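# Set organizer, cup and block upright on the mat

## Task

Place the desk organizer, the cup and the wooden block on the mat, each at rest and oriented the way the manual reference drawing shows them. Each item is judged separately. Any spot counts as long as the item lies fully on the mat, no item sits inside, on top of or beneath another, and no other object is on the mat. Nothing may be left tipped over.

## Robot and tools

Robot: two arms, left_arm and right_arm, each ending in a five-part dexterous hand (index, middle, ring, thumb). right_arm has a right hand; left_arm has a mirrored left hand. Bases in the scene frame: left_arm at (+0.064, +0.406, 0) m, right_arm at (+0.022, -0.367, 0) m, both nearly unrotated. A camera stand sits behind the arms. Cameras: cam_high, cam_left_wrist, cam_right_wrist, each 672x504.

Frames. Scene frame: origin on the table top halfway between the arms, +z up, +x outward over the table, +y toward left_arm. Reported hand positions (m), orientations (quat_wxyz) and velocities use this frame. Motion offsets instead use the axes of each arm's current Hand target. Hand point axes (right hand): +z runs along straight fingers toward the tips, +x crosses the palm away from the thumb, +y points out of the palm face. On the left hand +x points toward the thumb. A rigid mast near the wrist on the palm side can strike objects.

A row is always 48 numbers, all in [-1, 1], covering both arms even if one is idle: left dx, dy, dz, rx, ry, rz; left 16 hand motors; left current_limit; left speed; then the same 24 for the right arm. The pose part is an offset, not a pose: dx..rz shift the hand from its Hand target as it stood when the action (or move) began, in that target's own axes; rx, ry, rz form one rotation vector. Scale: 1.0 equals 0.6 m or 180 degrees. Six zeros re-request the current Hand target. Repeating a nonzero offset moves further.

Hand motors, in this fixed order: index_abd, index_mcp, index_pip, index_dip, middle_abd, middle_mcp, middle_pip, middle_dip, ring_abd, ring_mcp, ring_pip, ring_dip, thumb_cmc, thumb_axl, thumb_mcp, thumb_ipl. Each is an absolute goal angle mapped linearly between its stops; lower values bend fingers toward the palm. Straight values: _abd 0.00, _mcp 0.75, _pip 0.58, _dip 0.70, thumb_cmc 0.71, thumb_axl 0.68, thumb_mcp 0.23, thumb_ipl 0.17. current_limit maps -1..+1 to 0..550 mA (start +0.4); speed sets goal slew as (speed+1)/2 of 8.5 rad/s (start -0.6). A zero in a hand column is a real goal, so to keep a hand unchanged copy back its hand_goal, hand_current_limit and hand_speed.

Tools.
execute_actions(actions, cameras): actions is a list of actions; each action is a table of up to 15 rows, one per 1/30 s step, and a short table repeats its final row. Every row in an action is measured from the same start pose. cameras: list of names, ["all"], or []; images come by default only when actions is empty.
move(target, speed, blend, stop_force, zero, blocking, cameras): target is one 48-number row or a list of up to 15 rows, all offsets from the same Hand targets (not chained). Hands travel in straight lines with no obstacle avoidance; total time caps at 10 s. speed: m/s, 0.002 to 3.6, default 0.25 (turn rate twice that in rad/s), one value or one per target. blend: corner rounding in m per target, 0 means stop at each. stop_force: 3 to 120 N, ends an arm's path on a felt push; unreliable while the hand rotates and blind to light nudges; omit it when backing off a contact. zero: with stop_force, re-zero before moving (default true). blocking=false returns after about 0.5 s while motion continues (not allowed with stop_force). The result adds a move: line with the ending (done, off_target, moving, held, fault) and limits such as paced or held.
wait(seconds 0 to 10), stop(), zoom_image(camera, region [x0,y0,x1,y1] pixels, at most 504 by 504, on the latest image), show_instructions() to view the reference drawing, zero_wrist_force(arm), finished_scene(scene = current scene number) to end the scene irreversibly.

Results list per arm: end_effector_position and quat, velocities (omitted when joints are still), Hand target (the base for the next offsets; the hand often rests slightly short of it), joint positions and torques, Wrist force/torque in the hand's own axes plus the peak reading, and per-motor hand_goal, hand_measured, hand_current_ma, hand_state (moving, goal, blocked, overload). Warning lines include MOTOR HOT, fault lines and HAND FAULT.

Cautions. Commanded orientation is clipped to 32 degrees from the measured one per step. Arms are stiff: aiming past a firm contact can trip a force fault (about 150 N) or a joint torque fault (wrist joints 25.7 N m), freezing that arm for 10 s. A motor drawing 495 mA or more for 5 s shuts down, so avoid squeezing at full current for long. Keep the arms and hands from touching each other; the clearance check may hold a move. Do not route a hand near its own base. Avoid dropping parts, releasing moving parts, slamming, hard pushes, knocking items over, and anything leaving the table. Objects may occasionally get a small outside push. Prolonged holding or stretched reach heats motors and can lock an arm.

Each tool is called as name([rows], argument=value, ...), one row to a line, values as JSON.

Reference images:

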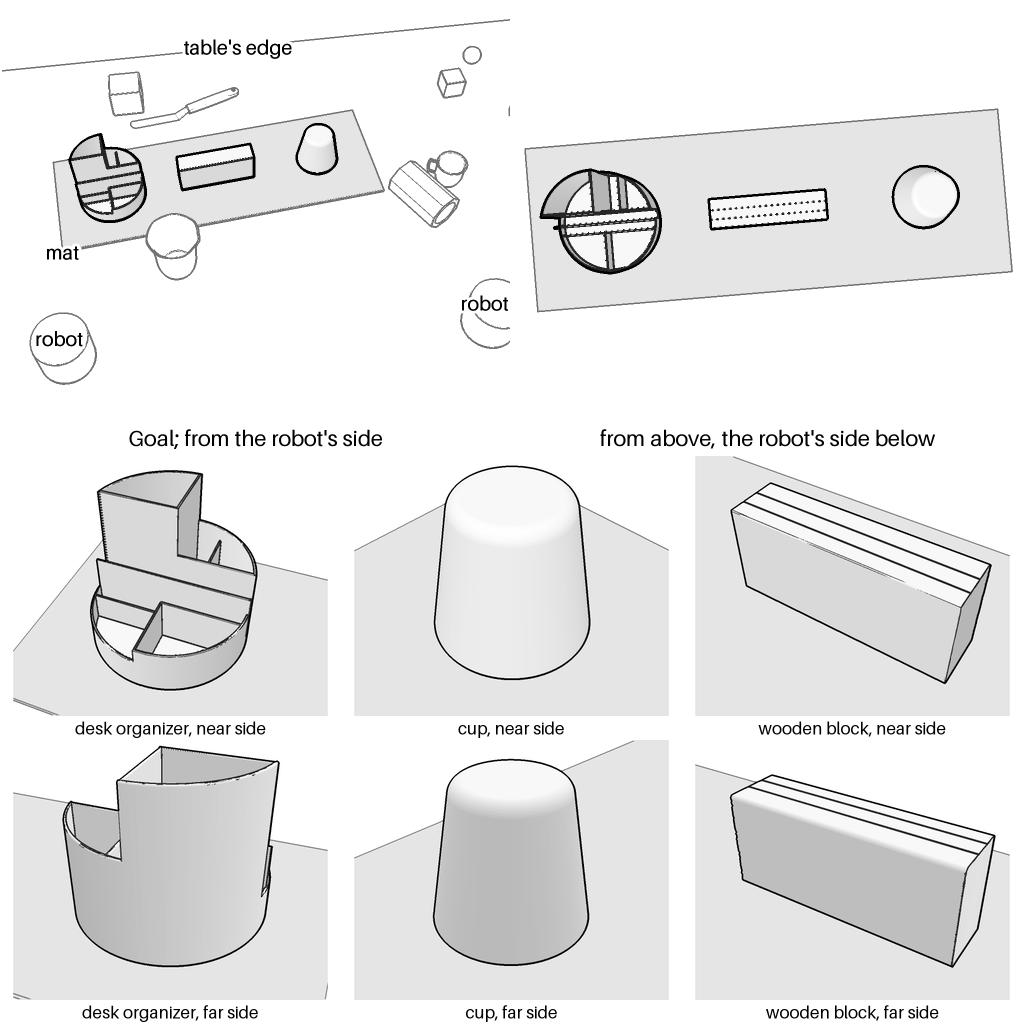

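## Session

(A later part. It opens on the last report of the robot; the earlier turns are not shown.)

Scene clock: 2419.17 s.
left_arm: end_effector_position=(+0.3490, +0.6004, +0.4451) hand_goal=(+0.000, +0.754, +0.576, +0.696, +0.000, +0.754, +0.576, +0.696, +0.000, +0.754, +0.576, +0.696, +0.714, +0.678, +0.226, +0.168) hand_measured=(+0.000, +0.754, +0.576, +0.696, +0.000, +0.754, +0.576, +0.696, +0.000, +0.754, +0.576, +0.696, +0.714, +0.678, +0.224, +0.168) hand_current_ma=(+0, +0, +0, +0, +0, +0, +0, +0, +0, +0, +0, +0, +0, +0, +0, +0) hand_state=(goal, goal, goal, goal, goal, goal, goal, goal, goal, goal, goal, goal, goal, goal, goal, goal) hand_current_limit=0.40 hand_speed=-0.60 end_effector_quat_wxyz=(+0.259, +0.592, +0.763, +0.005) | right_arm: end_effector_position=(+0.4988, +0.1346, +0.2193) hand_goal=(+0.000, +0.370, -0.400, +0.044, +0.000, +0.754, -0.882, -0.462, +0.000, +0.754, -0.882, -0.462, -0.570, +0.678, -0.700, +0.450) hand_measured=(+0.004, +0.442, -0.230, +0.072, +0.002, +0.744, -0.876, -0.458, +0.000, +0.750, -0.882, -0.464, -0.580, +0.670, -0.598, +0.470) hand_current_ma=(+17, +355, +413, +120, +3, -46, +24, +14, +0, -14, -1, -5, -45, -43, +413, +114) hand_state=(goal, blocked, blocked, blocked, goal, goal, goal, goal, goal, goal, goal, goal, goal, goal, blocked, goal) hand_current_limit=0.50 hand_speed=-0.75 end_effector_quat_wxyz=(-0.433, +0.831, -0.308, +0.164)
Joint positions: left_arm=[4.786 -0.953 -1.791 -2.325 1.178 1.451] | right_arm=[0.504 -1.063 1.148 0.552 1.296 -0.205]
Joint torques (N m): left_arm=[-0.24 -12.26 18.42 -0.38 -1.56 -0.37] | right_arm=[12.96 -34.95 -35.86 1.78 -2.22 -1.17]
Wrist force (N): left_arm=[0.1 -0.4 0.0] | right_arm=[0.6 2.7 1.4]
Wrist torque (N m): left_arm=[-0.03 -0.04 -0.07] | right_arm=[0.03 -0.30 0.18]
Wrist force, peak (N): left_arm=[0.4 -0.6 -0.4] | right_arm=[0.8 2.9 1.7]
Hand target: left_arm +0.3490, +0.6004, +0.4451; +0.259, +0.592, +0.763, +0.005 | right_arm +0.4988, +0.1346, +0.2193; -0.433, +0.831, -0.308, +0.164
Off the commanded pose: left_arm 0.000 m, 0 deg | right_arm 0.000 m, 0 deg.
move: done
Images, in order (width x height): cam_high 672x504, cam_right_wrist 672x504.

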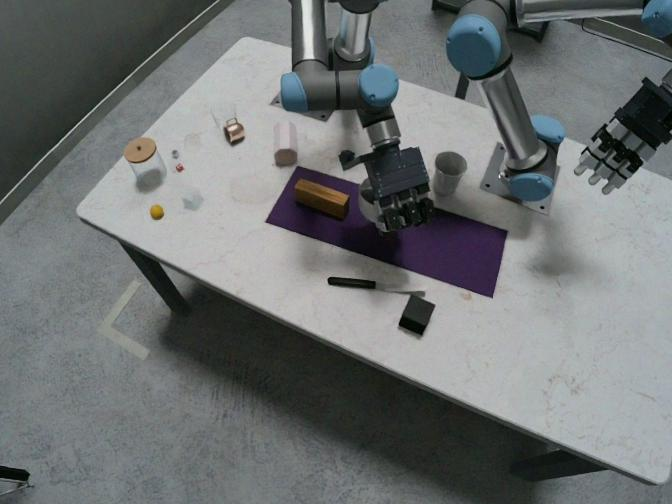

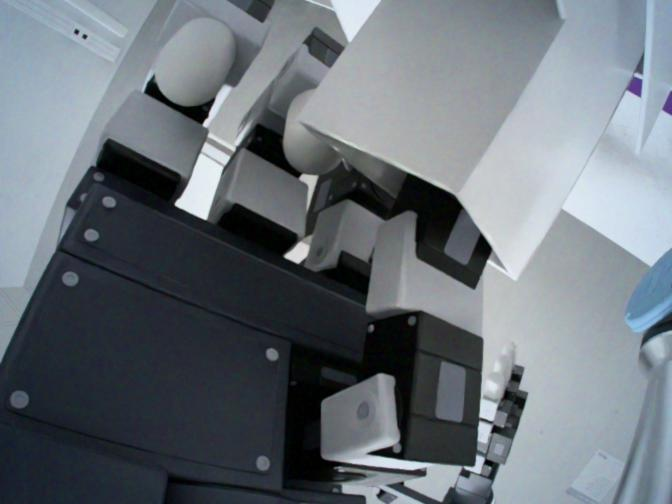

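move(target=[0,0,0,0,0,0,0,0.754,0.576,0.696,0,0.754,0.576,0.696,0,0.754,0.576,0.696,0.714,0.678,0.226,0.168,0.4,-0.6,0,0.1843,0.1292,0,0,0,0,0.369,-0.401,0.044,0,0.754,-0.883,-0.463,0,0.754,-0.883,-0.463,-0.571,0.678,-0.7,0.45,0.5,-0.75], speed=0.1, stop_force=5, cameras=["cam_high","cam_right_wrist"])

zoom_image(camera="cam_high", region=[310, 130, 436, 256])

Scene clock: 2429.40 s.
left_arm: end_effector_position=(+0.3490, +0.6004, +0.4451) hand_goal=(+0.000, +0.754, +0.576, +0.696, +0.000, +0.754, +0.576, +0.696, +0.000, +0.754, +0.576, +0.696, +0.714, +0.678, +0.226, +0.168) hand_measured=(+0.000, +0.754, +0.576, +0.696, +0.000, +0.754, +0.576, +0.696, +0.000, +0.754, +0.576, +0.696, +0.714, +0.678, +0.224, +0.168) hand_current_ma=(+0, +0, +0, +0, +0, +0, +0, +0, +0, +0, +0, +0, +0, +0, +0, +0) hand_state=(goal, goal, goal, goal, goal, goal, goal, goal, goal, goal, goal, goal, goal, goal, goal, goal) hand_current_limit=0.40 hand_speed=-0.60 end_effector_quat_wxyz=(+0.259, +0.592, +0.763, +0.005) | right_arm: end_effector_position=(+0.4996, +0.1344, +0.0843) hand_goal=(+0.000, +0.370, -0.400, +0.044, +0.000, +0.754, -0.882, -0.462, +0.000, +0.754, -0.882, -0.462, -0.570, +0.678, -0.700, +0.450) hand_measured=(+0.004, +0.442, -0.230, +0.072, +0.002, +0.744, -0.876, -0.458, +0.000, +0.750, -0.882, -0.464, -0.580, +0.670, -0.600, +0.470) hand_current_ma=(+17, +355, +413, +120, +3, -46, +24, +14, +0, -14, -1, -5, -45, -41, +413, +114) hand_state=(goal, blocked, blocked, blocked, goal, goal, goal, goal, goal, goal, goal, goal, goal, goal, blocked, goal) hand_current_limit=0.50 hand_speed=-0.75 end_effector_quat_wxyz=(-0.433, +0.831, -0.308, +0.164)
Joint positions: left_arm=[4.786 -0.953 -1.791 -2.325 1.178 1.451] | right_arm=[0.503 -0.983 1.377 0.243 1.295 -0.206]
Joint torques (N m): left_arm=[-0.8 -12.03 18.81 -0.18 -1.3 -0.38] | right_arm=[-8.95 -36.73 -9.8 -2.48 -1.72 1.52]
Wrist force (N): left_arm=[0.0 -0.2 -0.2] | right_arm=[0.6 2.6 0.9]
Wrist torque (N m): left_arm=[0.01 -0.03 -0.09] | right_arm=[0.05 -0.31 0.17]
Wrist force, peak (N): left_arm=[0.3 -0.6 -0.2] | right_arm=[0.8 3.6 1.4]
Hand target: left_arm +0.3490, +0.6004, +0.4451; +0.259, +0.592, +0.763, +0.005 | right_arm +0.4996, +0.1344, +0.0843; -0.433, +0.831, -0.308, +0.164
Off the commanded pose: left_arm 0.000 m, 0 deg | right_arm 0.000 m, 0 deg.
move: done
Images, in order (width x height): cam_high 672x504, cam_right_wrist 672x504.

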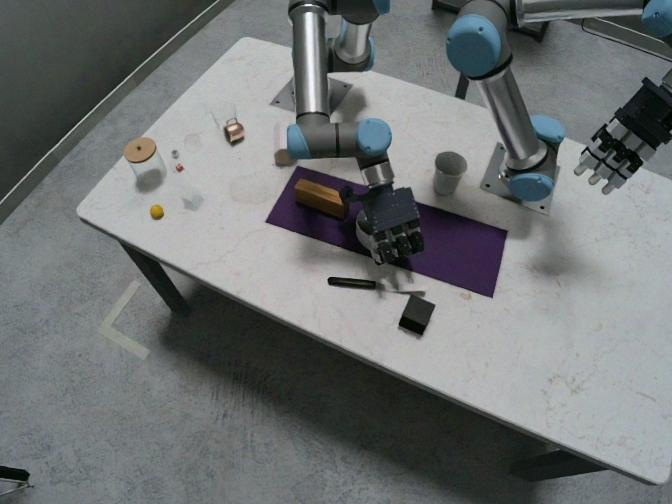

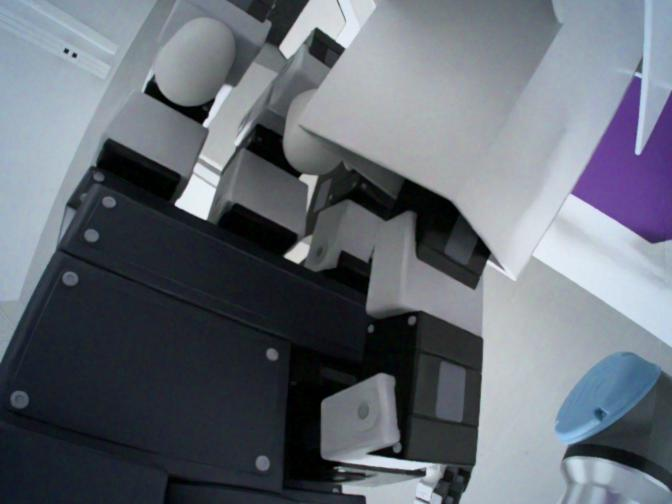

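Scaled by 4.000 from the camera's 672x504 image, which has a finer 960x720 frame.

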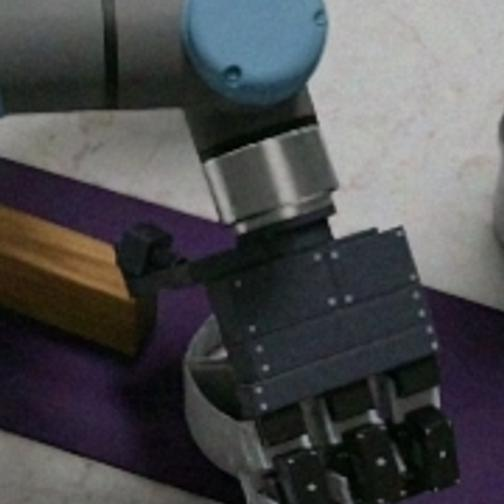

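move(target=[0,0,0,0,0,0,0,0.754,0.576,0.696,0,0.754,0.576,0.696,0,0.754,0.576,0.696,0.714,0.678,0.226,0.168,0.4,-0.6,0,0.0273,0.0191,0,0,0,0,0.369,-0.401,0.044,0,0.754,-0.883,-0.463,0,0.754,-0.883,-0.463,-0.571,0.678,-0.7,0.45,0.5,-0.75], speed=0.03, stop_force=4)

zoom_image(camera="cam_high", region=[310, 130, 436, 256])

Scene clock: 2466.53 s.
left_arm: end_effector_position=(+0.3490, +0.6004, +0.4451) hand_goal=(+0.000, +0.754, +0.576, +0.696, +0.000, +0.754, +0.576, +0.696, +0.000, +0.754, +0.576, +0.696, +0.714, +0.678, +0.226, +0.168) hand_measured=(+0.000, +0.754, +0.576, +0.696, +0.000, +0.754, +0.576, +0.696, +0.000, +0.754, +0.576, +0.696, +0.714, +0.678, +0.224, +0.168) hand_current_ma=(+0, +0, +0, +0, +0, +0, +0, +0, +0, +0, +0, +0, +0, +0, +0, +0) hand_state=(goal, goal, goal, goal, goal, goal, goal, goal, goal, goal, goal, goal, goal, goal, goal, goal) hand_current_limit=0.40 hand_speed=-0.60 end_effector_quat_wxyz=(+0.259, +0.592, +0.763, +0.005) | right_arm: end_effector_position=(+0.4996, +0.1344, +0.0793) hand_goal=(+0.000, +0.370, -0.400, +0.044, +0.000, +0.754, -0.882, -0.462, +0.000, +0.754, -0.882, -0.462, -0.570, +0.678, -0.700, +0.450) hand_measured=(+0.006, +0.444, -0.242, +0.060, +0.002, +0.744, -0.876, -0.458, +0.000, +0.750, -0.882, -0.464, -0.578, +0.672, -0.602, +0.470) hand_current_ma=(+17, +371, +413, +67, +3, -46, +24, +14, +0, -15, -1, -5, -36, -27, +413, +118) hand_state=(goal, blocked, blocked, goal, goal, goal, goal, goal, goal, goal, goal, goal, goal, goal, blocked, goal) hand_current_limit=0.50 hand_speed=-0.75 end_effector_quat_wxyz=(-0.433, +0.831, -0.308, +0.164)
Joint positions: left_arm=[4.786 -0.953 -1.791 -2.325 1.178 1.451] | right_arm=[0.503 -0.978 1.383 0.232 1.295 -0.206]
Joint torques (N m): left_arm=[1.58 -13.77 17.44 -0.28 -1.38 -0.53] | right_arm=[-2.75 -52.04 -32.94 1.94 -1.05 0.2]
Wrist force (N): left_arm=[0.1 -0.4 -0.1] | right_arm=[1.0 2.8 0.7]
Wrist torque (N m): left_arm=[-0.01 -0.05 -0.08] | right_arm=[0.07 -0.33 0.17]
Wrist force, peak (N): left_arm=[0.2 -0.6 -0.3] | right_arm=[0.8 3.0 0.7]
Hand target: left_arm +0.3490, +0.6004, +0.4451; +0.259, +0.592, +0.763, +0.005 | right_arm +0.4996, +0.1344, +0.0793; -0.433, +0.831, -0.308, +0.164 (not the last commanded pose)
Off the commanded pose: left_arm 0.000 m, 0 deg | right_arm 0.015 m, 0 deg.
move: contact (right_arm)

Scaled by 4.000 from the camera's 672x504 image, which has a finer 960x720 frame.
This view is cut from an older image: the scene may have changed since it was taken.

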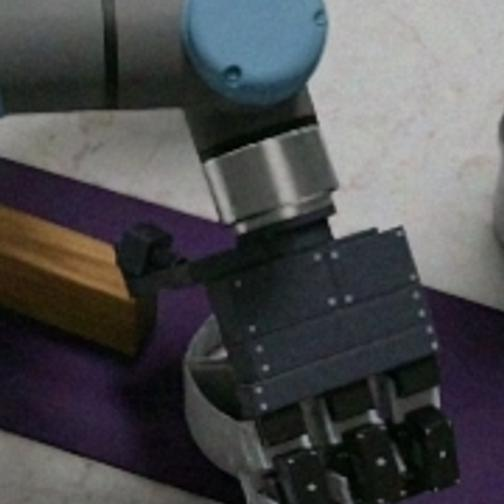

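move([
  [0,0,0,0,0,0,0,0.754,0.576,0.696,0,0.754,0.576,0.696,0,0.754,0.576,0.696,0.714,0.678,0.226,0.168,0.4,-0.6,0,0,0,0,0,0,0,0.479,-0.153,0.116,0,0.754,-0.883,-0.463,0,0.754,-0.883,-0.463,-0.571,0.678,-0.449,0.222,0.4,-0.8],
  [0,0,0,0,0,0,0,0.754,0.576,0.696,0,0.754,0.576,0.696,0,0.754,0.576,0.696,0.714,0.678,0.226,0.168,0.4,-0.6,0,-0.2048,-0.1435,0,0,0,0,0.479,-0.153,0.116,0,0.754,-0.883,-0.463,0,0.754,-0.883,-0.463,-0.571,0.678,-0.449,0.222,0.4,-0.8],
], speed=[0.05,0.12], cameras=["cam_high","cam_right_wrist"])

zoom_image(camera="cam_high", region=[310, 130, 436, 256])

Scene clock: 2475.37 s.
left_arm: end_effector_position=(+0.3490, +0.6004, +0.4451) hand_goal=(+0.000, +0.754, +0.576, +0.696, +0.000, +0.754, +0.576, +0.696, +0.000, +0.754, +0.576, +0.696, +0.714, +0.678, +0.226, +0.168) hand_measured=(+0.000, +0.754, +0.576, +0.696, +0.000, +0.754, +0.576, +0.696, +0.000, +0.754, +0.576, +0.696, +0.714, +0.678, +0.224, +0.168) hand_current_ma=(+0, +0, +0, +0, +0, +0, +0, +0, +0, +0, +0, +0, +0, +0, +0, +0) hand_state=(goal, goal, goal, goal, goal, goal, goal, goal, goal, goal, goal, goal, goal, goal, goal, goal) hand_current_limit=0.40 hand_speed=-0.60 end_effector_quat_wxyz=(+0.259, +0.592, +0.763, +0.005) | right_arm: end_effector_position=(+0.4987, +0.1347, +0.2293) hand_goal=(+0.000, +0.480, -0.152, +0.116, +0.000, +0.754, -0.882, -0.462, +0.000, +0.754, -0.882, -0.462, -0.570, +0.678, -0.448, +0.222) hand_measured=(+0.004, +0.470, -0.154, +0.114, +0.002, +0.744, -0.876, -0.458, +0.000, +0.750, -0.882, -0.464, -0.568, +0.676, -0.448, +0.224) hand_current_ma=(+11, -41, -9, -9, +3, -46, +24, +14, +0, -15, -1, -5, +10, -10, -2, +13) hand_state=(goal, goal, goal, goal, goal, goal, goal, goal, goal, goal, goal, goal, goal, goal, goal, goal) hand_current_limit=0.40 hand_speed=-0.80 end_effector_quat_wxyz=(-0.433, +0.831, -0.308, +0.164)
Joint positions: left_arm=[4.786 -0.953 -1.791 -2.325 1.178 1.451] | right_arm=[0.504 -1.065 1.125 0.576 1.296 -0.205]
Joint torques (N m): left_arm=[-1.24 -12.81 18.22 -0.34 -0.99 -0.58] | right_arm=[13.56 -32.7 -32.35 1.69 1.58 -1.34]
Wrist force (N): left_arm=[0.1 -0.6 -0.1] | right_arm=[0.6 1.5 0.6]
Wrist torque (N m): left_arm=[-0.04 -0.04 -0.07] | right_arm=[-0.05 -0.30 0.12]
Wrist force, peak (N): left_arm=[0.2 -0.7 -0.2] | right_arm=[2.9 -10.6 -3.5]
Hand target: left_arm +0.3490, +0.6004, +0.4451; +0.259, +0.592, +0.763, +0.005 | right_arm +0.4988, +0.1347, +0.2293; -0.433, +0.831, -0.308, +0.164
Off the commanded pose: left_arm 0.000 m, 0 deg | right_arm 0.000 m, 0 deg.
move: done
Images, in order (width x height): cam_high 672x504, cam_right_wrist 672x504.

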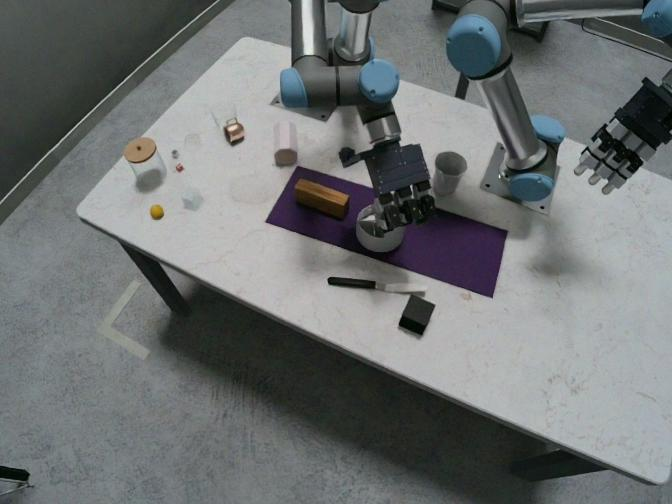

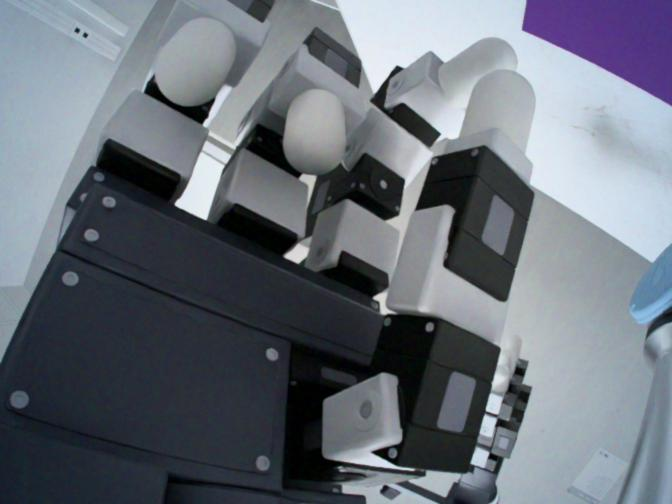

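Scaled by 4.000 from the camera's 672x504 image, which has a finer 960x720 frame.

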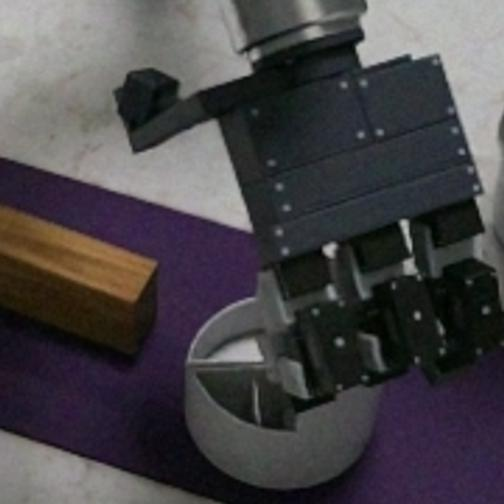

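move(target=[0,0,0,0,0,0,0,0.754,0.576,0.696,0,0.754,0.576,0.696,0,0.754,0.576,0.696,0.714,0.678,0.226,0.168,0.4,-0.6,0.75,-0.15,0.1,0,0.2,0.14,0,0.89,-0.299,-0.029,0,0.89,-0.299,-0.029,0,0.754,-0.883,-0.463,-0.571,0.678,0.12,0.02,0.4,-0.6], speed=0.35, cameras=["cam_high"])

zoom_image(camera="cam_high", region=[280, 150, 448, 276])

zoom_image(camera="cam_high", region=[170, 80, 296, 180])

Scene clock: 2542.33 s.
left_arm: end_effector_position=(+0.3490, +0.6004, +0.4451) hand_goal=(+0.000, +0.754, +0.576, +0.696, +0.000, +0.754, +0.576, +0.696, +0.000, +0.754, +0.576, +0.696, +0.714, +0.678, +0.226, +0.168) hand_measured=(+0.000, +0.754, +0.576, +0.696, +0.000, +0.754, +0.576, +0.696, +0.000, +0.754, +0.576, +0.696, +0.714, +0.678, +0.224, +0.168) hand_current_ma=(+0, +0, +0, +0, +0, +0, +0, +0, +0, +0, +0, +0, +0, +0, +0, +0) hand_state=(goal, goal, goal, goal, goal, goal, goal, goal, goal, goal, goal, goal, goal, goal, goal, goal) hand_current_limit=0.40 hand_speed=-0.60 end_effector_quat_wxyz=(+0.259, +0.592, +0.763, +0.005) | right_arm: end_effector_position=(+0.9038, -0.0833, +0.2708) hand_goal=(+0.000, +0.890, -0.298, -0.028, +0.000, +0.890, -0.298, -0.028, +0.000, +0.754, -0.882, -0.462, -0.570, +0.678, +0.120, +0.020) hand_measured=(+0.002, +0.872, -0.296, -0.026, +0.002, +0.876, -0.302, -0.030, +0.000, +0.750, -0.882, -0.464, -0.568, +0.676, +0.118, +0.022) hand_current_ma=(+10, -78, +7, +11, +3, -61, -12, -10, +0, -18, -1, -5, +5, -8, -13, +9) hand_state=(goal, goal, goal, goal, goal, goal, goal, goal, goal, goal, goal, goal, goal, goal, goal, goal) hand_current_limit=0.40 hand_speed=-0.60 end_effector_quat_wxyz=(-0.465, +0.584, -0.541, +0.388)
Joint positions: left_arm=[4.786 -0.953 -1.791 -2.325 1.178 1.451] | right_arm=[0.127 -0.454 0.035 0.689 1.583 0.055]
Joint torques (N m): left_arm=[2.38 -11.84 16.04 -0.37 -1.35 -0.38] | right_arm=[-9.24 -51.39 -32.93 -3.37 1.94 -1.09]
Wrist force (N): left_arm=[0.1 -0.3 -0.3] | right_arm=[0.8 1.7 0.0]
Wrist torque (N m): left_arm=[0.01 -0.05 -0.08] | right_arm=[-0.05 -0.30 0.14]
Wrist force, peak (N): left_arm=[0.1 -0.6 -0.2] | right_arm=[2.0 1.2 1.0]
Hand target: left_arm +0.3490, +0.6004, +0.4451; +0.259, +0.592, +0.763, +0.005 | right_arm +0.9050, -0.0830, +0.2713; -0.342, +0.655, -0.596, +0.314
Off the commanded pose: left_arm 0.000 m, 0 deg | right_arm 0.001 m, 19 deg.
elbow stopped short (right arm): the move would have taken joint 3 (elbow) straighter than the controller allows.
move: off_target (right_arm)
Images, in order (width x height): cam_high 672x504.

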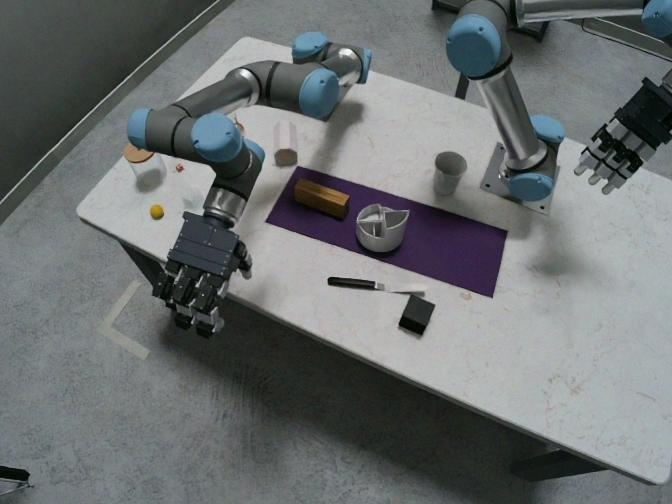

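Scaled by 3.000 from the camera's 672x504 image, which has a finer 960x720 frame.

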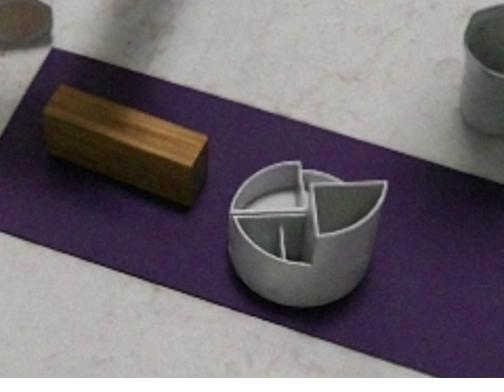

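Scaled by 4.000 from the camera's 672x504 image, which has a finer 960x720 frame.

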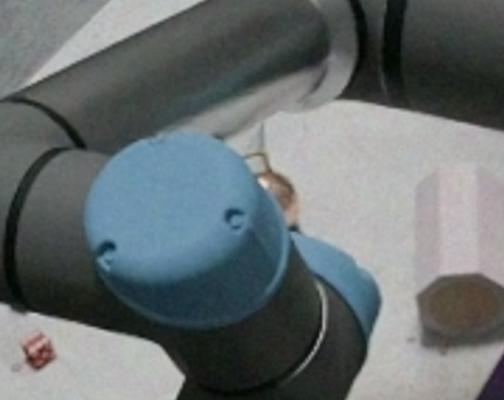

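move(target=[0,0,0,0,0,0,0,0.754,0.576,0.696,0,0.754,0.576,0.696,0,0.754,0.576,0.696,0.714,0.678,0.226,0.168,0.4,-0.6,-0.4117,0.4135,-0.4702,0,-0.1684,-0.118,0,0.479,-0.153,0.116,0,0.754,-0.883,-0.463,0,0.754,-0.883,-0.463,-0.571,0.678,-0.449,0.222,0.4,-0.6], speed=0.25, cameras=["cam_high","cam_right_wrist"])

zoom_image(camera="cam_high", region=[330, 150, 456, 276])

zoom_image(camera="cam_high", region=[190, 80, 316, 180])

Scene clock: 2600.73 s.
left_arm: end_effector_position=(+0.3490, +0.6004, +0.4451) hand_goal=(+0.000, +0.754, +0.576, +0.696, +0.000, +0.754, +0.576, +0.696, +0.000, +0.754, +0.576, +0.696, +0.714, +0.678, +0.226, +0.168) hand_measured=(+0.000, +0.754, +0.576, +0.696, +0.000, +0.754, +0.576, +0.696, +0.000, +0.754, +0.576, +0.696, +0.714, +0.678, +0.224, +0.168) hand_current_ma=(+0, +0, +0, +0, +0, +0, +0, +0, +0, +0, +0, +0, +0, +0, +0, +0) hand_state=(goal, goal, goal, goal, goal, goal, goal, goal, goal, goal, goal, goal, goal, goal, goal, goal) hand_current_limit=0.40 hand_speed=-0.60 end_effector_quat_wxyz=(+0.259, +0.592, +0.763, +0.005) | right_arm: end_effector_position=(+0.5109, +0.1286, +0.2273) hand_goal=(+0.000, +0.480, -0.152, +0.116, +0.000, +0.754, -0.882, -0.462, +0.000, +0.754, -0.882, -0.462, -0.570, +0.678, -0.448, +0.222) hand_measured=(+0.002, +0.476, -0.154, +0.114, +0.002, +0.750, -0.876, -0.458, +0.000, +0.750, -0.882, -0.464, -0.568, +0.676, -0.442, +0.220) hand_current_ma=(+9, -17, -9, -9, +3, -18, +22, +15, +0, -19, -1, -5, +4, -8, +30, -7) hand_state=(goal, goal, goal, goal, goal, goal, goal, goal, goal, goal, goal, goal, goal, goal, goal, goal) hand_current_limit=0.40 hand_speed=-0.60 end_effector_quat_wxyz=(-0.422, +0.811, -0.357, +0.190)
Joint positions: left_arm=[4.786 -0.953 -1.791 -2.325 1.178 1.451] | right_arm=[0.512 -1.065 1.128 0.556 1.4 -0.127]
Joint torques (N m): left_arm=[1.09 -12.44 16.44 -0.21 -1.05 -0.76] | right_arm=[13.09 -50.29 -12.06 1.16 1.48 -0.93]
Wrist force (N): left_arm=[0.1 -0.5 -0.2] | right_arm=[0.4 1.5 0.6]
Wrist torque (N m): left_arm=[-0.03 -0.05 -0.07] | right_arm=[-0.03 -0.29 0.17]
Wrist force, peak (N): left_arm=[0.1 -0.7 -0.1] | right_arm=[1.9 1.6 0.5]
Hand target: left_arm +0.3490, +0.6004, +0.4451; +0.259, +0.592, +0.763, +0.005 | right_arm +0.5108, +0.1287, +0.2273; -0.422, +0.811, -0.357, +0.190
Off the commanded pose: left_arm 0.000 m, 0 deg | right_arm 0.000 m, 0 deg.
move: done
Images, in order (width x height): cam_high 672x504, cam_right_wrist 672x504.

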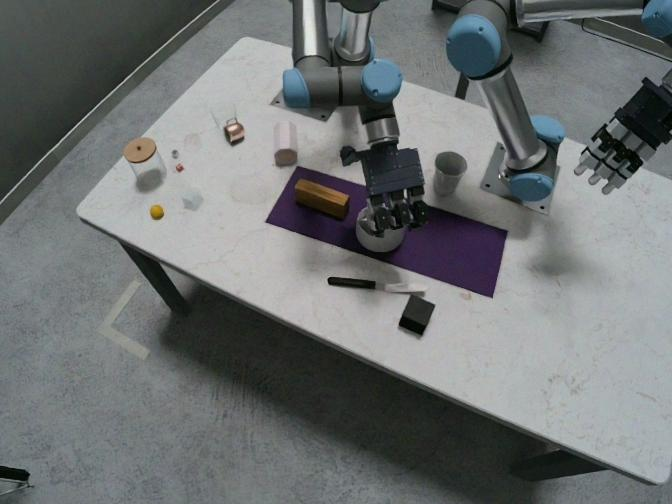

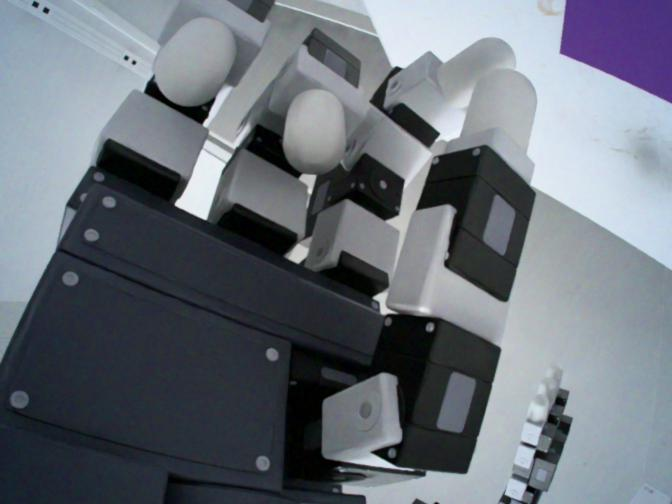

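Scaled by 4.000 from the camera's 672x504 image, which has a finer 960x720 frame.

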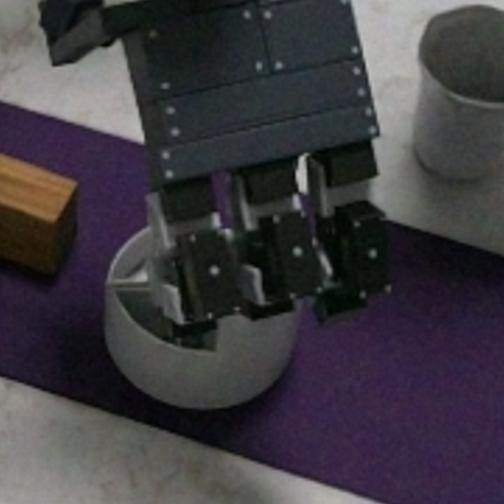

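Scaled by 4.000 from the camera's 672x504 image, which has a finer 960x720 frame.

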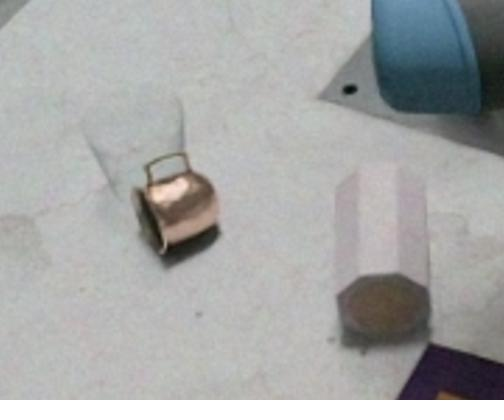

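move(target=[0,0,0,0,0,0,0,0.754,0.576,0.696,0,0.754,0.576,0.696,0,0.754,0.576,0.696,0.714,0.678,0.226,0.168,0.4,-0.6,-0.0018,0.1978,0.1427,0,0,0,0,0.479,-0.153,0.116,0,0.754,-0.883,-0.463,0,0.754,-0.883,-0.463,-0.571,0.678,-0.449,0.222,0.4,-0.6], speed=0.08, stop_force=3, cameras=["cam_high","cam_right_wrist"])

zoom_image(camera="cam_high", region=[330, 150, 456, 276])

Scene clock: 2617.10 s.
left_arm: end_effector_position=(+0.3490, +0.6004, +0.4451) hand_goal=(+0.000, +0.754, +0.576, +0.696, +0.000, +0.754, +0.576, +0.696, +0.000, +0.754, +0.576, +0.696, +0.714, +0.678, +0.226, +0.168) hand_measured=(+0.000, +0.754, +0.576, +0.696, +0.000, +0.754, +0.576, +0.696, +0.000, +0.754, +0.576, +0.696, +0.714, +0.678, +0.224, +0.168) hand_current_ma=(+0, +0, +0, +0, +0, +0, +0, +0, +0, +0, +0, +0, +0, +0, +0, +0) hand_state=(goal, goal, goal, goal, goal, goal, goal, goal, goal, goal, goal, goal, goal, goal, goal, goal) hand_current_limit=0.40 hand_speed=-0.60 end_effector_quat_wxyz=(+0.259, +0.592, +0.763, +0.005) | right_arm: end_effector_position=(+0.5124, +0.1305, +0.0809) hand_goal=(+0.000, +0.480, -0.152, +0.116, +0.000, +0.754, -0.882, -0.462, +0.000, +0.754, -0.882, -0.462, -0.570, +0.678, -0.448, +0.222) hand_measured=(+0.002, +0.476, -0.154, +0.114, +0.002, +0.750, -0.876, -0.458, +0.000, +0.750, -0.882, -0.464, -0.570, +0.676, -0.440, +0.224) hand_current_ma=(+9, -17, -9, -9, +3, -18, +22, +15, +0, -19, -1, -5, +1, -8, +40, +9) hand_state=(goal, goal, goal, goal, goal, goal, goal, goal, goal, goal, goal, goal, goal, goal, goal, goal) hand_current_limit=0.40 hand_speed=-0.60 end_effector_quat_wxyz=(-0.422, +0.811, -0.357, +0.190)
Joint positions: left_arm=[4.786 -0.953 -1.791 -2.325 1.178 1.451] | right_arm=[0.513 -0.977 1.373 0.222 1.401 -0.127]
Joint torques (N m): left_arm=[0.7 -13.35 16.66 -0.52 -1.07 -1.01] | right_arm=[12.53 -34.23 -9.6 -2.49 1.8 1.49]
Wrist force (N): left_arm=[0.2 -0.3 0.1] | right_arm=[0.8 1.6 -1.0]
Wrist torque (N m): left_arm=[-0.01 -0.05 -0.07] | right_arm=[0.00 -0.34 0.14]
Wrist force, peak (N): left_arm=[0.1 -0.6 -0.3] | right_arm=[0.9 2.1 -0.8]
Hand target: left_arm +0.3490, +0.6004, +0.4451; +0.259, +0.592, +0.763, +0.005 | right_arm +0.5124, +0.1305, +0.0809; -0.422, +0.811, -0.357, +0.190
Off the commanded pose: left_arm 0.000 m, 0 deg | right_arm 0.000 m, 0 deg.
move: done
Images, in order (width x height): cam_high 672x504, cam_right_wrist 672x504.

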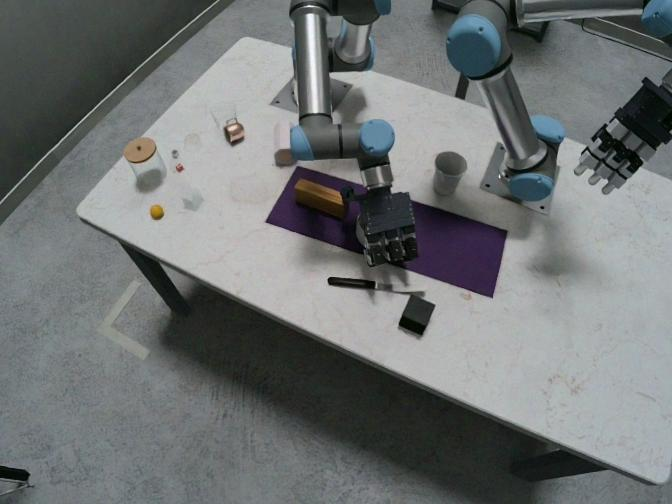

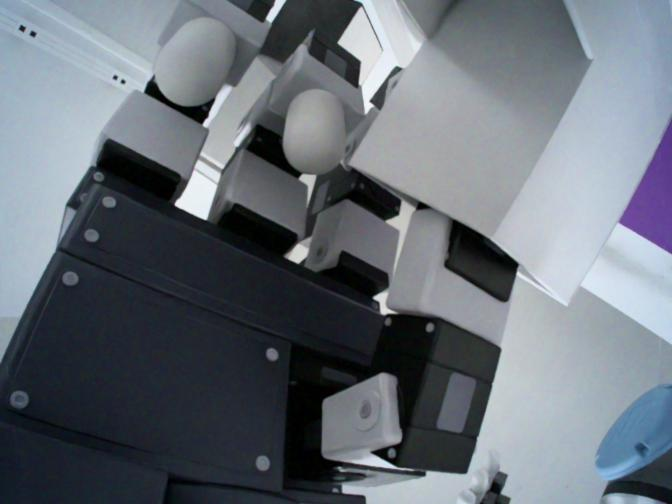

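Scaled by 4.000 from the camera's 672x504 image, which has a finer 960x720 frame.

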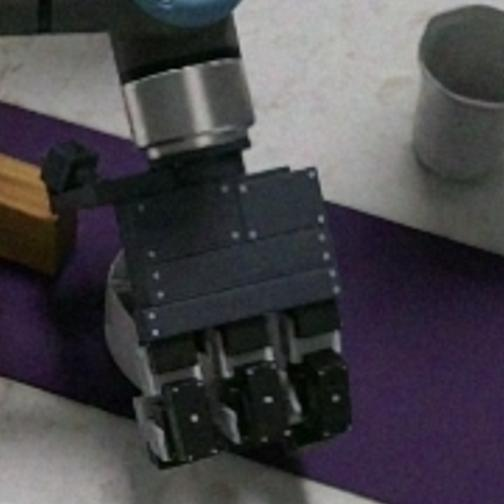

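move([
  [0,0,0,0,0,0,0,0.754,0.576,0.696,0,0.754,0.576,0.696,0,0.754,0.576,0.696,0.714,0.678,0.226,0.168,0.4,-0.6,0,0,0,0,0,0,0,0.39,-0.36,0.06,0,0.754,-0.883,-0.463,0,0.754,-0.883,-0.463,-0.571,0.678,-0.66,0.42,0.3,-0.75],
  [0,0,0,0,0,0,0,0.754,0.576,0.696,0,0.754,0.576,0.696,0,0.754,0.576,0.696,0.714,0.678,0.226,0.168,0.4,-0.6,0.0286,0.016,-0.0227,0,0.1115,0.0781,0,0.39,-0.36,0.06,0,0.754,-0.883,-0.463,0,0.754,-0.883,-0.463,-0.571,0.678,-0.66,0.42,0.3,-0.75],
  [0,0,0,0,0,0,0,0.754,0.576,0.696,0,0.754,0.576,0.696,0,0.754,0.576,0.696,0.714,0.678,0.226,0.168,0.4,-0.6,0.0286,0.016,-0.0227,0,0.1115,0.0781,0,0.479,-0.153,0.116,0,0.754,-0.883,-0.463,0,0.754,-0.883,-0.463,-0.571,0.678,-0.449,0.222,0.4,-0.8],
  [0,0,0,0,0,0,0,0.754,0.576,0.696,0,0.754,0.576,0.696,0,0.754,0.576,0.696,0.714,0.678,0.226,0.168,0.4,-0.6,0.0286,-0.1888,-0.1662,0,0.1115,0.0781,0,0.479,-0.153,0.116,0,0.754,-0.883,-0.463,0,0.754,-0.883,-0.463,-0.571,0.678,-0.449,0.222,0.4,-0.8],
], speed=[0.05,0.08,0.05,0.12], cameras=["cam_high"])

zoom_image(camera="cam_high", region=[330, 150, 456, 276])

Scene clock: 2636.27 s.
left_arm: end_effector_position=(+0.3490, +0.6004, +0.4451) hand_goal=(+0.000, +0.754, +0.576, +0.696, +0.000, +0.754, +0.576, +0.696, +0.000, +0.754, +0.576, +0.696, +0.714, +0.678, +0.226, +0.168) hand_measured=(+0.000, +0.754, +0.576, +0.696, +0.000, +0.754, +0.576, +0.696, +0.000, +0.754, +0.576, +0.696, +0.714, +0.678, +0.224, +0.168) hand_current_ma=(+0, +0, +0, +0, +0, +0, +0, +0, +0, +0, +0, +0, +0, +0, +0, +0) hand_state=(goal, goal, goal, goal, goal, goal, goal, goal, goal, goal, goal, goal, goal, goal, goal, goal) hand_current_limit=0.40 hand_speed=-0.60 end_effector_quat_wxyz=(+0.259, +0.592, +0.763, +0.005) | right_arm: end_effector_position=(+0.5107, +0.1070, +0.2310) hand_goal=(+0.000, +0.480, -0.152, +0.116, +0.000, +0.754, -0.882, -0.462, +0.000, +0.754, -0.882, -0.462, -0.570, +0.678, -0.448, +0.222) hand_measured=(+0.002, +0.470, -0.154, +0.114, +0.002, +0.750, -0.876, -0.458, +0.000, +0.750, -0.882, -0.464, -0.574, +0.676, -0.448, +0.224) hand_current_ma=(+9, -48, -9, -8, +3, -18, +22, +14, +0, -19, -1, -5, -13, -10, -1, +13) hand_state=(goal, goal, goal, goal, goal, goal, goal, goal, goal, goal, goal, goal, goal, goal, goal, goal) hand_current_limit=0.40 hand_speed=-0.80 end_effector_quat_wxyz=(-0.374, +0.716, -0.521, +0.275)
Joint positions: left_arm=[4.786 -0.953 -1.791 -2.325 1.178 1.451] | right_arm=[0.589 -1.087 1.153 0.56 1.812 0.166]
Joint torques (N m): left_arm=[0.72 -14.49 16.67 -0.07 -0.93 -0.74] | right_arm=[12.66 -33.32 -31.94 2.15 2.21 1.41]
Wrist force (N): left_arm=[0.2 -0.3 -0.1] | right_arm=[0.6 1.4 0.5]
Wrist torque (N m): left_arm=[-0.01 -0.05 -0.07] | right_arm=[0.00 -0.28 0.08]
Wrist force, peak (N): left_arm=[0.3 -0.7 -0.2] | right_arm=[0.7 2.9 1.2]
Hand target: left_arm +0.3490, +0.6004, +0.4451; +0.259, +0.592, +0.763, +0.005 | right_arm +0.5108, +0.1070, +0.2310; -0.373, +0.716, -0.521, +0.275
Off the commanded pose: left_arm 0.000 m, 0 deg | right_arm 0.000 m, 0 deg.
move: done
Images, in order (width x height): cam_high 672x504.

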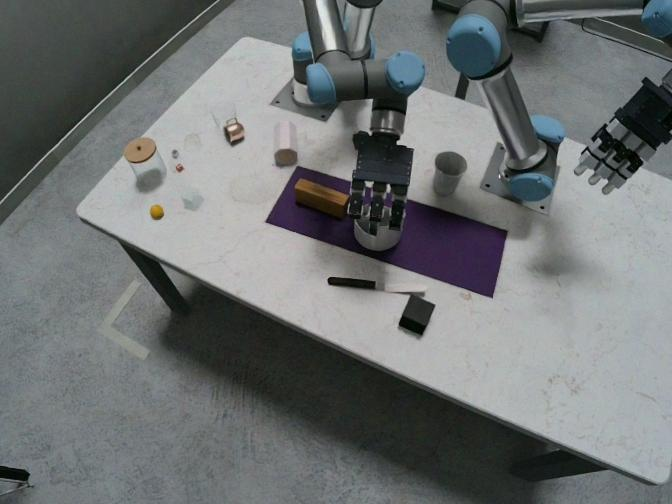

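Scaled by 4.000 from the camera's 672x504 image, which has a finer 960x720 frame.

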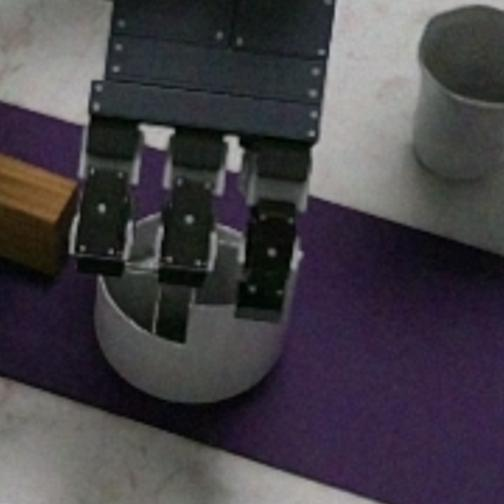

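move(target=[0,0,0,0,0,0,0,0.754,0.576,0.696,0,0.754,0.576,0.696,0,0.754,0.576,0.696,0.714,0.678,0.226,0.168,0.4,-0.6,0.81,0.231,-0.4718,0,0.3071,0.2153,0,0.479,-0.153,0.116,0,0.479,-0.153,0.116,0,0.754,-0.883,-0.463,-0.571,0.678,-0.449,0.222,0.4,-0.6], speed=0.4, cameras=["cam_high"])

zoom_image(camera="cam_high", region=[330, 150, 456, 276])

move(target=[0,0,0,0,0,0,0,0.754,0.576,0.696,0,0.754,0.576,0.696,0,0.754,0.576,0.696,0.714,0.678,0.226,0.168,0.4,-0.6,0.2426,0.0474,0.1646,0,0.182,0.1276,0,0.479,-0.153,0.116,0,0.479,-0.153,0.116,0,0.754,-0.883,-0.463,-0.571,0.678,-0.449,0.222,0.4,-0.6], speed=0.35, cameras=["cam_high","cam_right_wrist"])

zoom_image(camera="cam_high", region=[170, 60, 296, 160])

Scene clock: 2736.47 s.
left_arm: end_effector_position=(+0.3490, +0.6004, +0.4451) hand_goal=(+0.000, +0.754, +0.576, +0.696, +0.000, +0.754, +0.576, +0.696, +0.000, +0.754, +0.576, +0.696, +0.714, +0.678, +0.226, +0.168) hand_measured=(+0.000, +0.754, +0.576, +0.696, +0.000, +0.754, +0.576, +0.696, +0.000, +0.754, +0.576, +0.696, +0.714, +0.678, +0.224, +0.168) hand_current_ma=(+0, +0, +0, +0, +0, +0, +0, +0, +0, +0, +0, +0, +0, +0, +0, +0) hand_state=(goal, goal, goal, goal, goal, goal, goal, goal, goal, goal, goal, goal, goal, goal, goal, goal) hand_current_limit=0.40 hand_speed=-0.60 end_effector_quat_wxyz=(+0.259, +0.592, +0.763, +0.005) | right_arm: end_effector_position=(+0.3623, -0.4507, +0.2805) hand_goal=(+0.000, +0.480, -0.152, +0.116, +0.000, +0.480, -0.152, +0.116, +0.000, +0.754, -0.882, -0.462, -0.570, +0.678, -0.448, +0.222) hand_measured=(+0.002, +0.470, -0.154, +0.114, +0.002, +0.478, -0.154, +0.114, +0.000, +0.750, -0.882, -0.464, -0.572, +0.676, -0.448, +0.224) hand_current_ma=(+9, -46, -8, -8, +3, -8, -8, -10, +0, -19, -1, -5, -9, -8, -1, +12) hand_state=(goal, goal, goal, goal, goal, goal, goal, goal, goal, goal, goal, goal, goal, goal, goal, goal) hand_current_limit=0.40 hand_speed=-0.60 end_effector_quat_wxyz=(+0.161, -0.304, +0.832, -0.435)
Joint positions: left_arm=[4.786 -0.953 -1.791 -2.325 1.178 1.451] | right_arm=[-0.589 -1.916 1.918 0.624 1.808 0.172]
Joint torques (N m): left_arm=[1.67 -12.47 16.51 -0.11 -0.48 -0.87] | right_arm=[-8.77 -13.6 -11.12 1.66 -1.6 -1.41]
Wrist force (N): left_arm=[0.2 -0.4 -0.1] | right_arm=[0.5 1.4 0.5]
Wrist torque (N m): left_arm=[-0.01 -0.06 -0.07] | right_arm=[-0.02 -0.26 0.14]
Wrist force, peak (N): left_arm=[0.2 -0.7 -0.3] | right_arm=[1.9 1.1 1.4]
Hand target: left_arm +0.3490, +0.6004, +0.4451; +0.259, +0.592, +0.763, +0.005 | right_arm +0.3622, -0.4507, +0.2805; +0.161, -0.304, +0.832, -0.435
Off the commanded pose: left_arm 0.000 m, 0 deg | right_arm 0.000 m, 0 deg.
move: done
Images, in order (width x height): cam_high 672x504.

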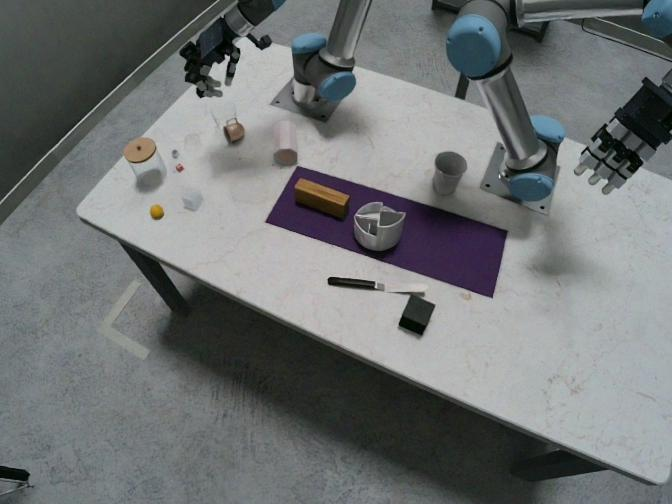

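Scaled by 4.000 from the camera's 672x504 image, which has a finer 960x720 frame.

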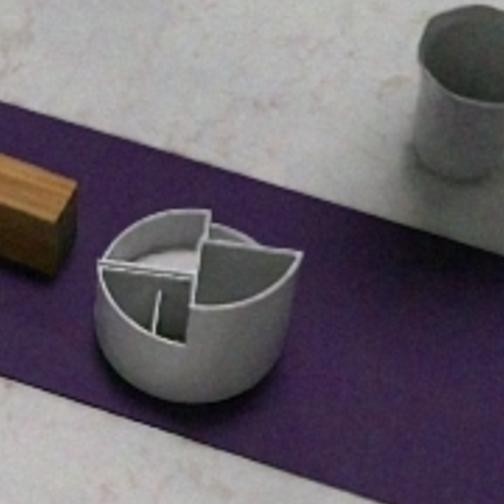

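Scene clock: 2738.13 s.
left_arm: end_effector_position=(+0.3490, +0.6004, +0.4451) hand_goal=(+0.000, +0.754, +0.576, +0.696, +0.000, +0.754, +0.576, +0.696, +0.000, +0.754, +0.576, +0.696, +0.714, +0.678, +0.226, +0.168) hand_measured=(+0.000, +0.754, +0.576, +0.696, +0.000, +0.754, +0.576, +0.696, +0.000, +0.754, +0.576, +0.696, +0.714, +0.678, +0.224, +0.168) hand_current_ma=(+0, +0, +0, +0, +0, +0, +0, +0, +0, +0, +0, +0, +0, +0, +0, +0) hand_state=(goal, goal, goal, goal, goal, goal, goal, goal, goal, goal, goal, goal, goal, goal, goal, goal) hand_current_limit=0.40 hand_speed=-0.60 end_effector_quat_wxyz=(+0.259, +0.592, +0.763, +0.005) | right_arm: end_effector_position=(+0.2934, -0.5942, +0.2005) hand_goal=(+0.000, +0.480, -0.152, +0.116, +0.000, +0.480, -0.152, +0.116, +0.000, +0.754, -0.882, -0.462, -0.570, +0.678, -0.448, +0.222) hand_measured=(+0.002, +0.470, -0.154, +0.114, +0.002, +0.478, -0.154, +0.114, +0.000, +0.750, -0.882, -0.464, -0.572, +0.676, -0.448, +0.224) hand_current_ma=(+9, -46, -8, -8, +3, -8, -8, -10, +0, -19, -1, -5, -9, -8, -1, +12) hand_state=(goal, goal, goal, goal, goal, goal, goal, goal, goal, goal, goal, goal, goal, goal, goal, goal) hand_current_limit=0.40 hand_speed=-0.60 end_effector_quat_wxyz=(+0.004, -0.001, +0.887, -0.463)
Joint positions: left_arm=[4.786 -0.953 -1.791 -2.325 1.178 1.451] | right_arm=[-0.888 -1.775 2.041 0.468 2.118 0.446]
Joint torques (N m): left_arm=[2.26 -12.12 16.46 -0.22 -1.04 -0.9] | right_arm=[-8.62 0.68 -31.91 -1.86 2.37 1.42]
Wrist force (N): left_arm=[0.1 -0.4 -0.1] | right_arm=[0.4 1.8 0.6]
Wrist torque (N m): left_arm=[-0.02 -0.05 -0.07] | right_arm=[-0.04 -0.28 0.10]
Wrist force, peak (N): left_arm=[0.1 -0.6 -0.2] | right_arm=[0.8 1.9 1.1]
Hand target: left_arm +0.3490, +0.6004, +0.4451; +0.259, +0.592, +0.763, +0.005 | right_arm +0.2934, -0.5943, +0.2004; +0.004, -0.001, +0.887, -0.463
Off the commanded pose: left_arm 0.000 m, 0 deg | right_arm 0.000 m, 0 deg.
move: done
Images, in order (width x height): cam_high 672x504, cam_right_wrist 672x504.

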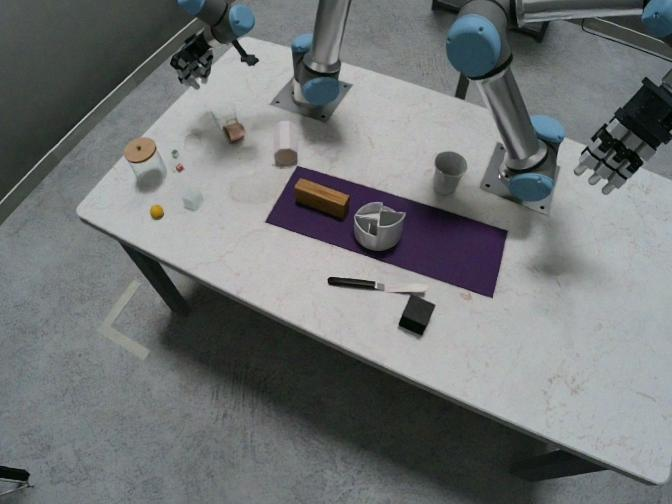

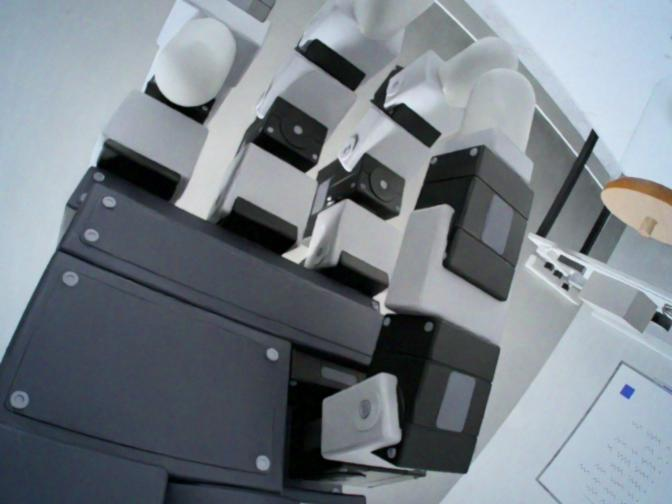

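Scaled by 4.000 from the camera's 672x504 image, which has a finer 960x720 frame.

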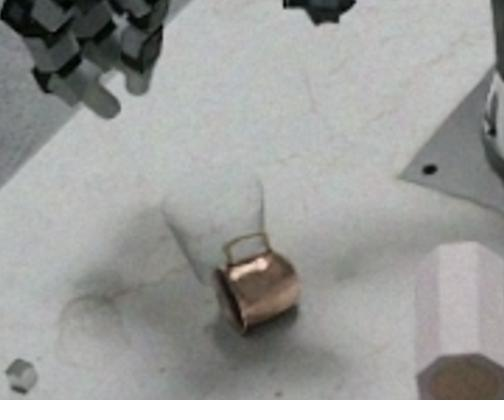

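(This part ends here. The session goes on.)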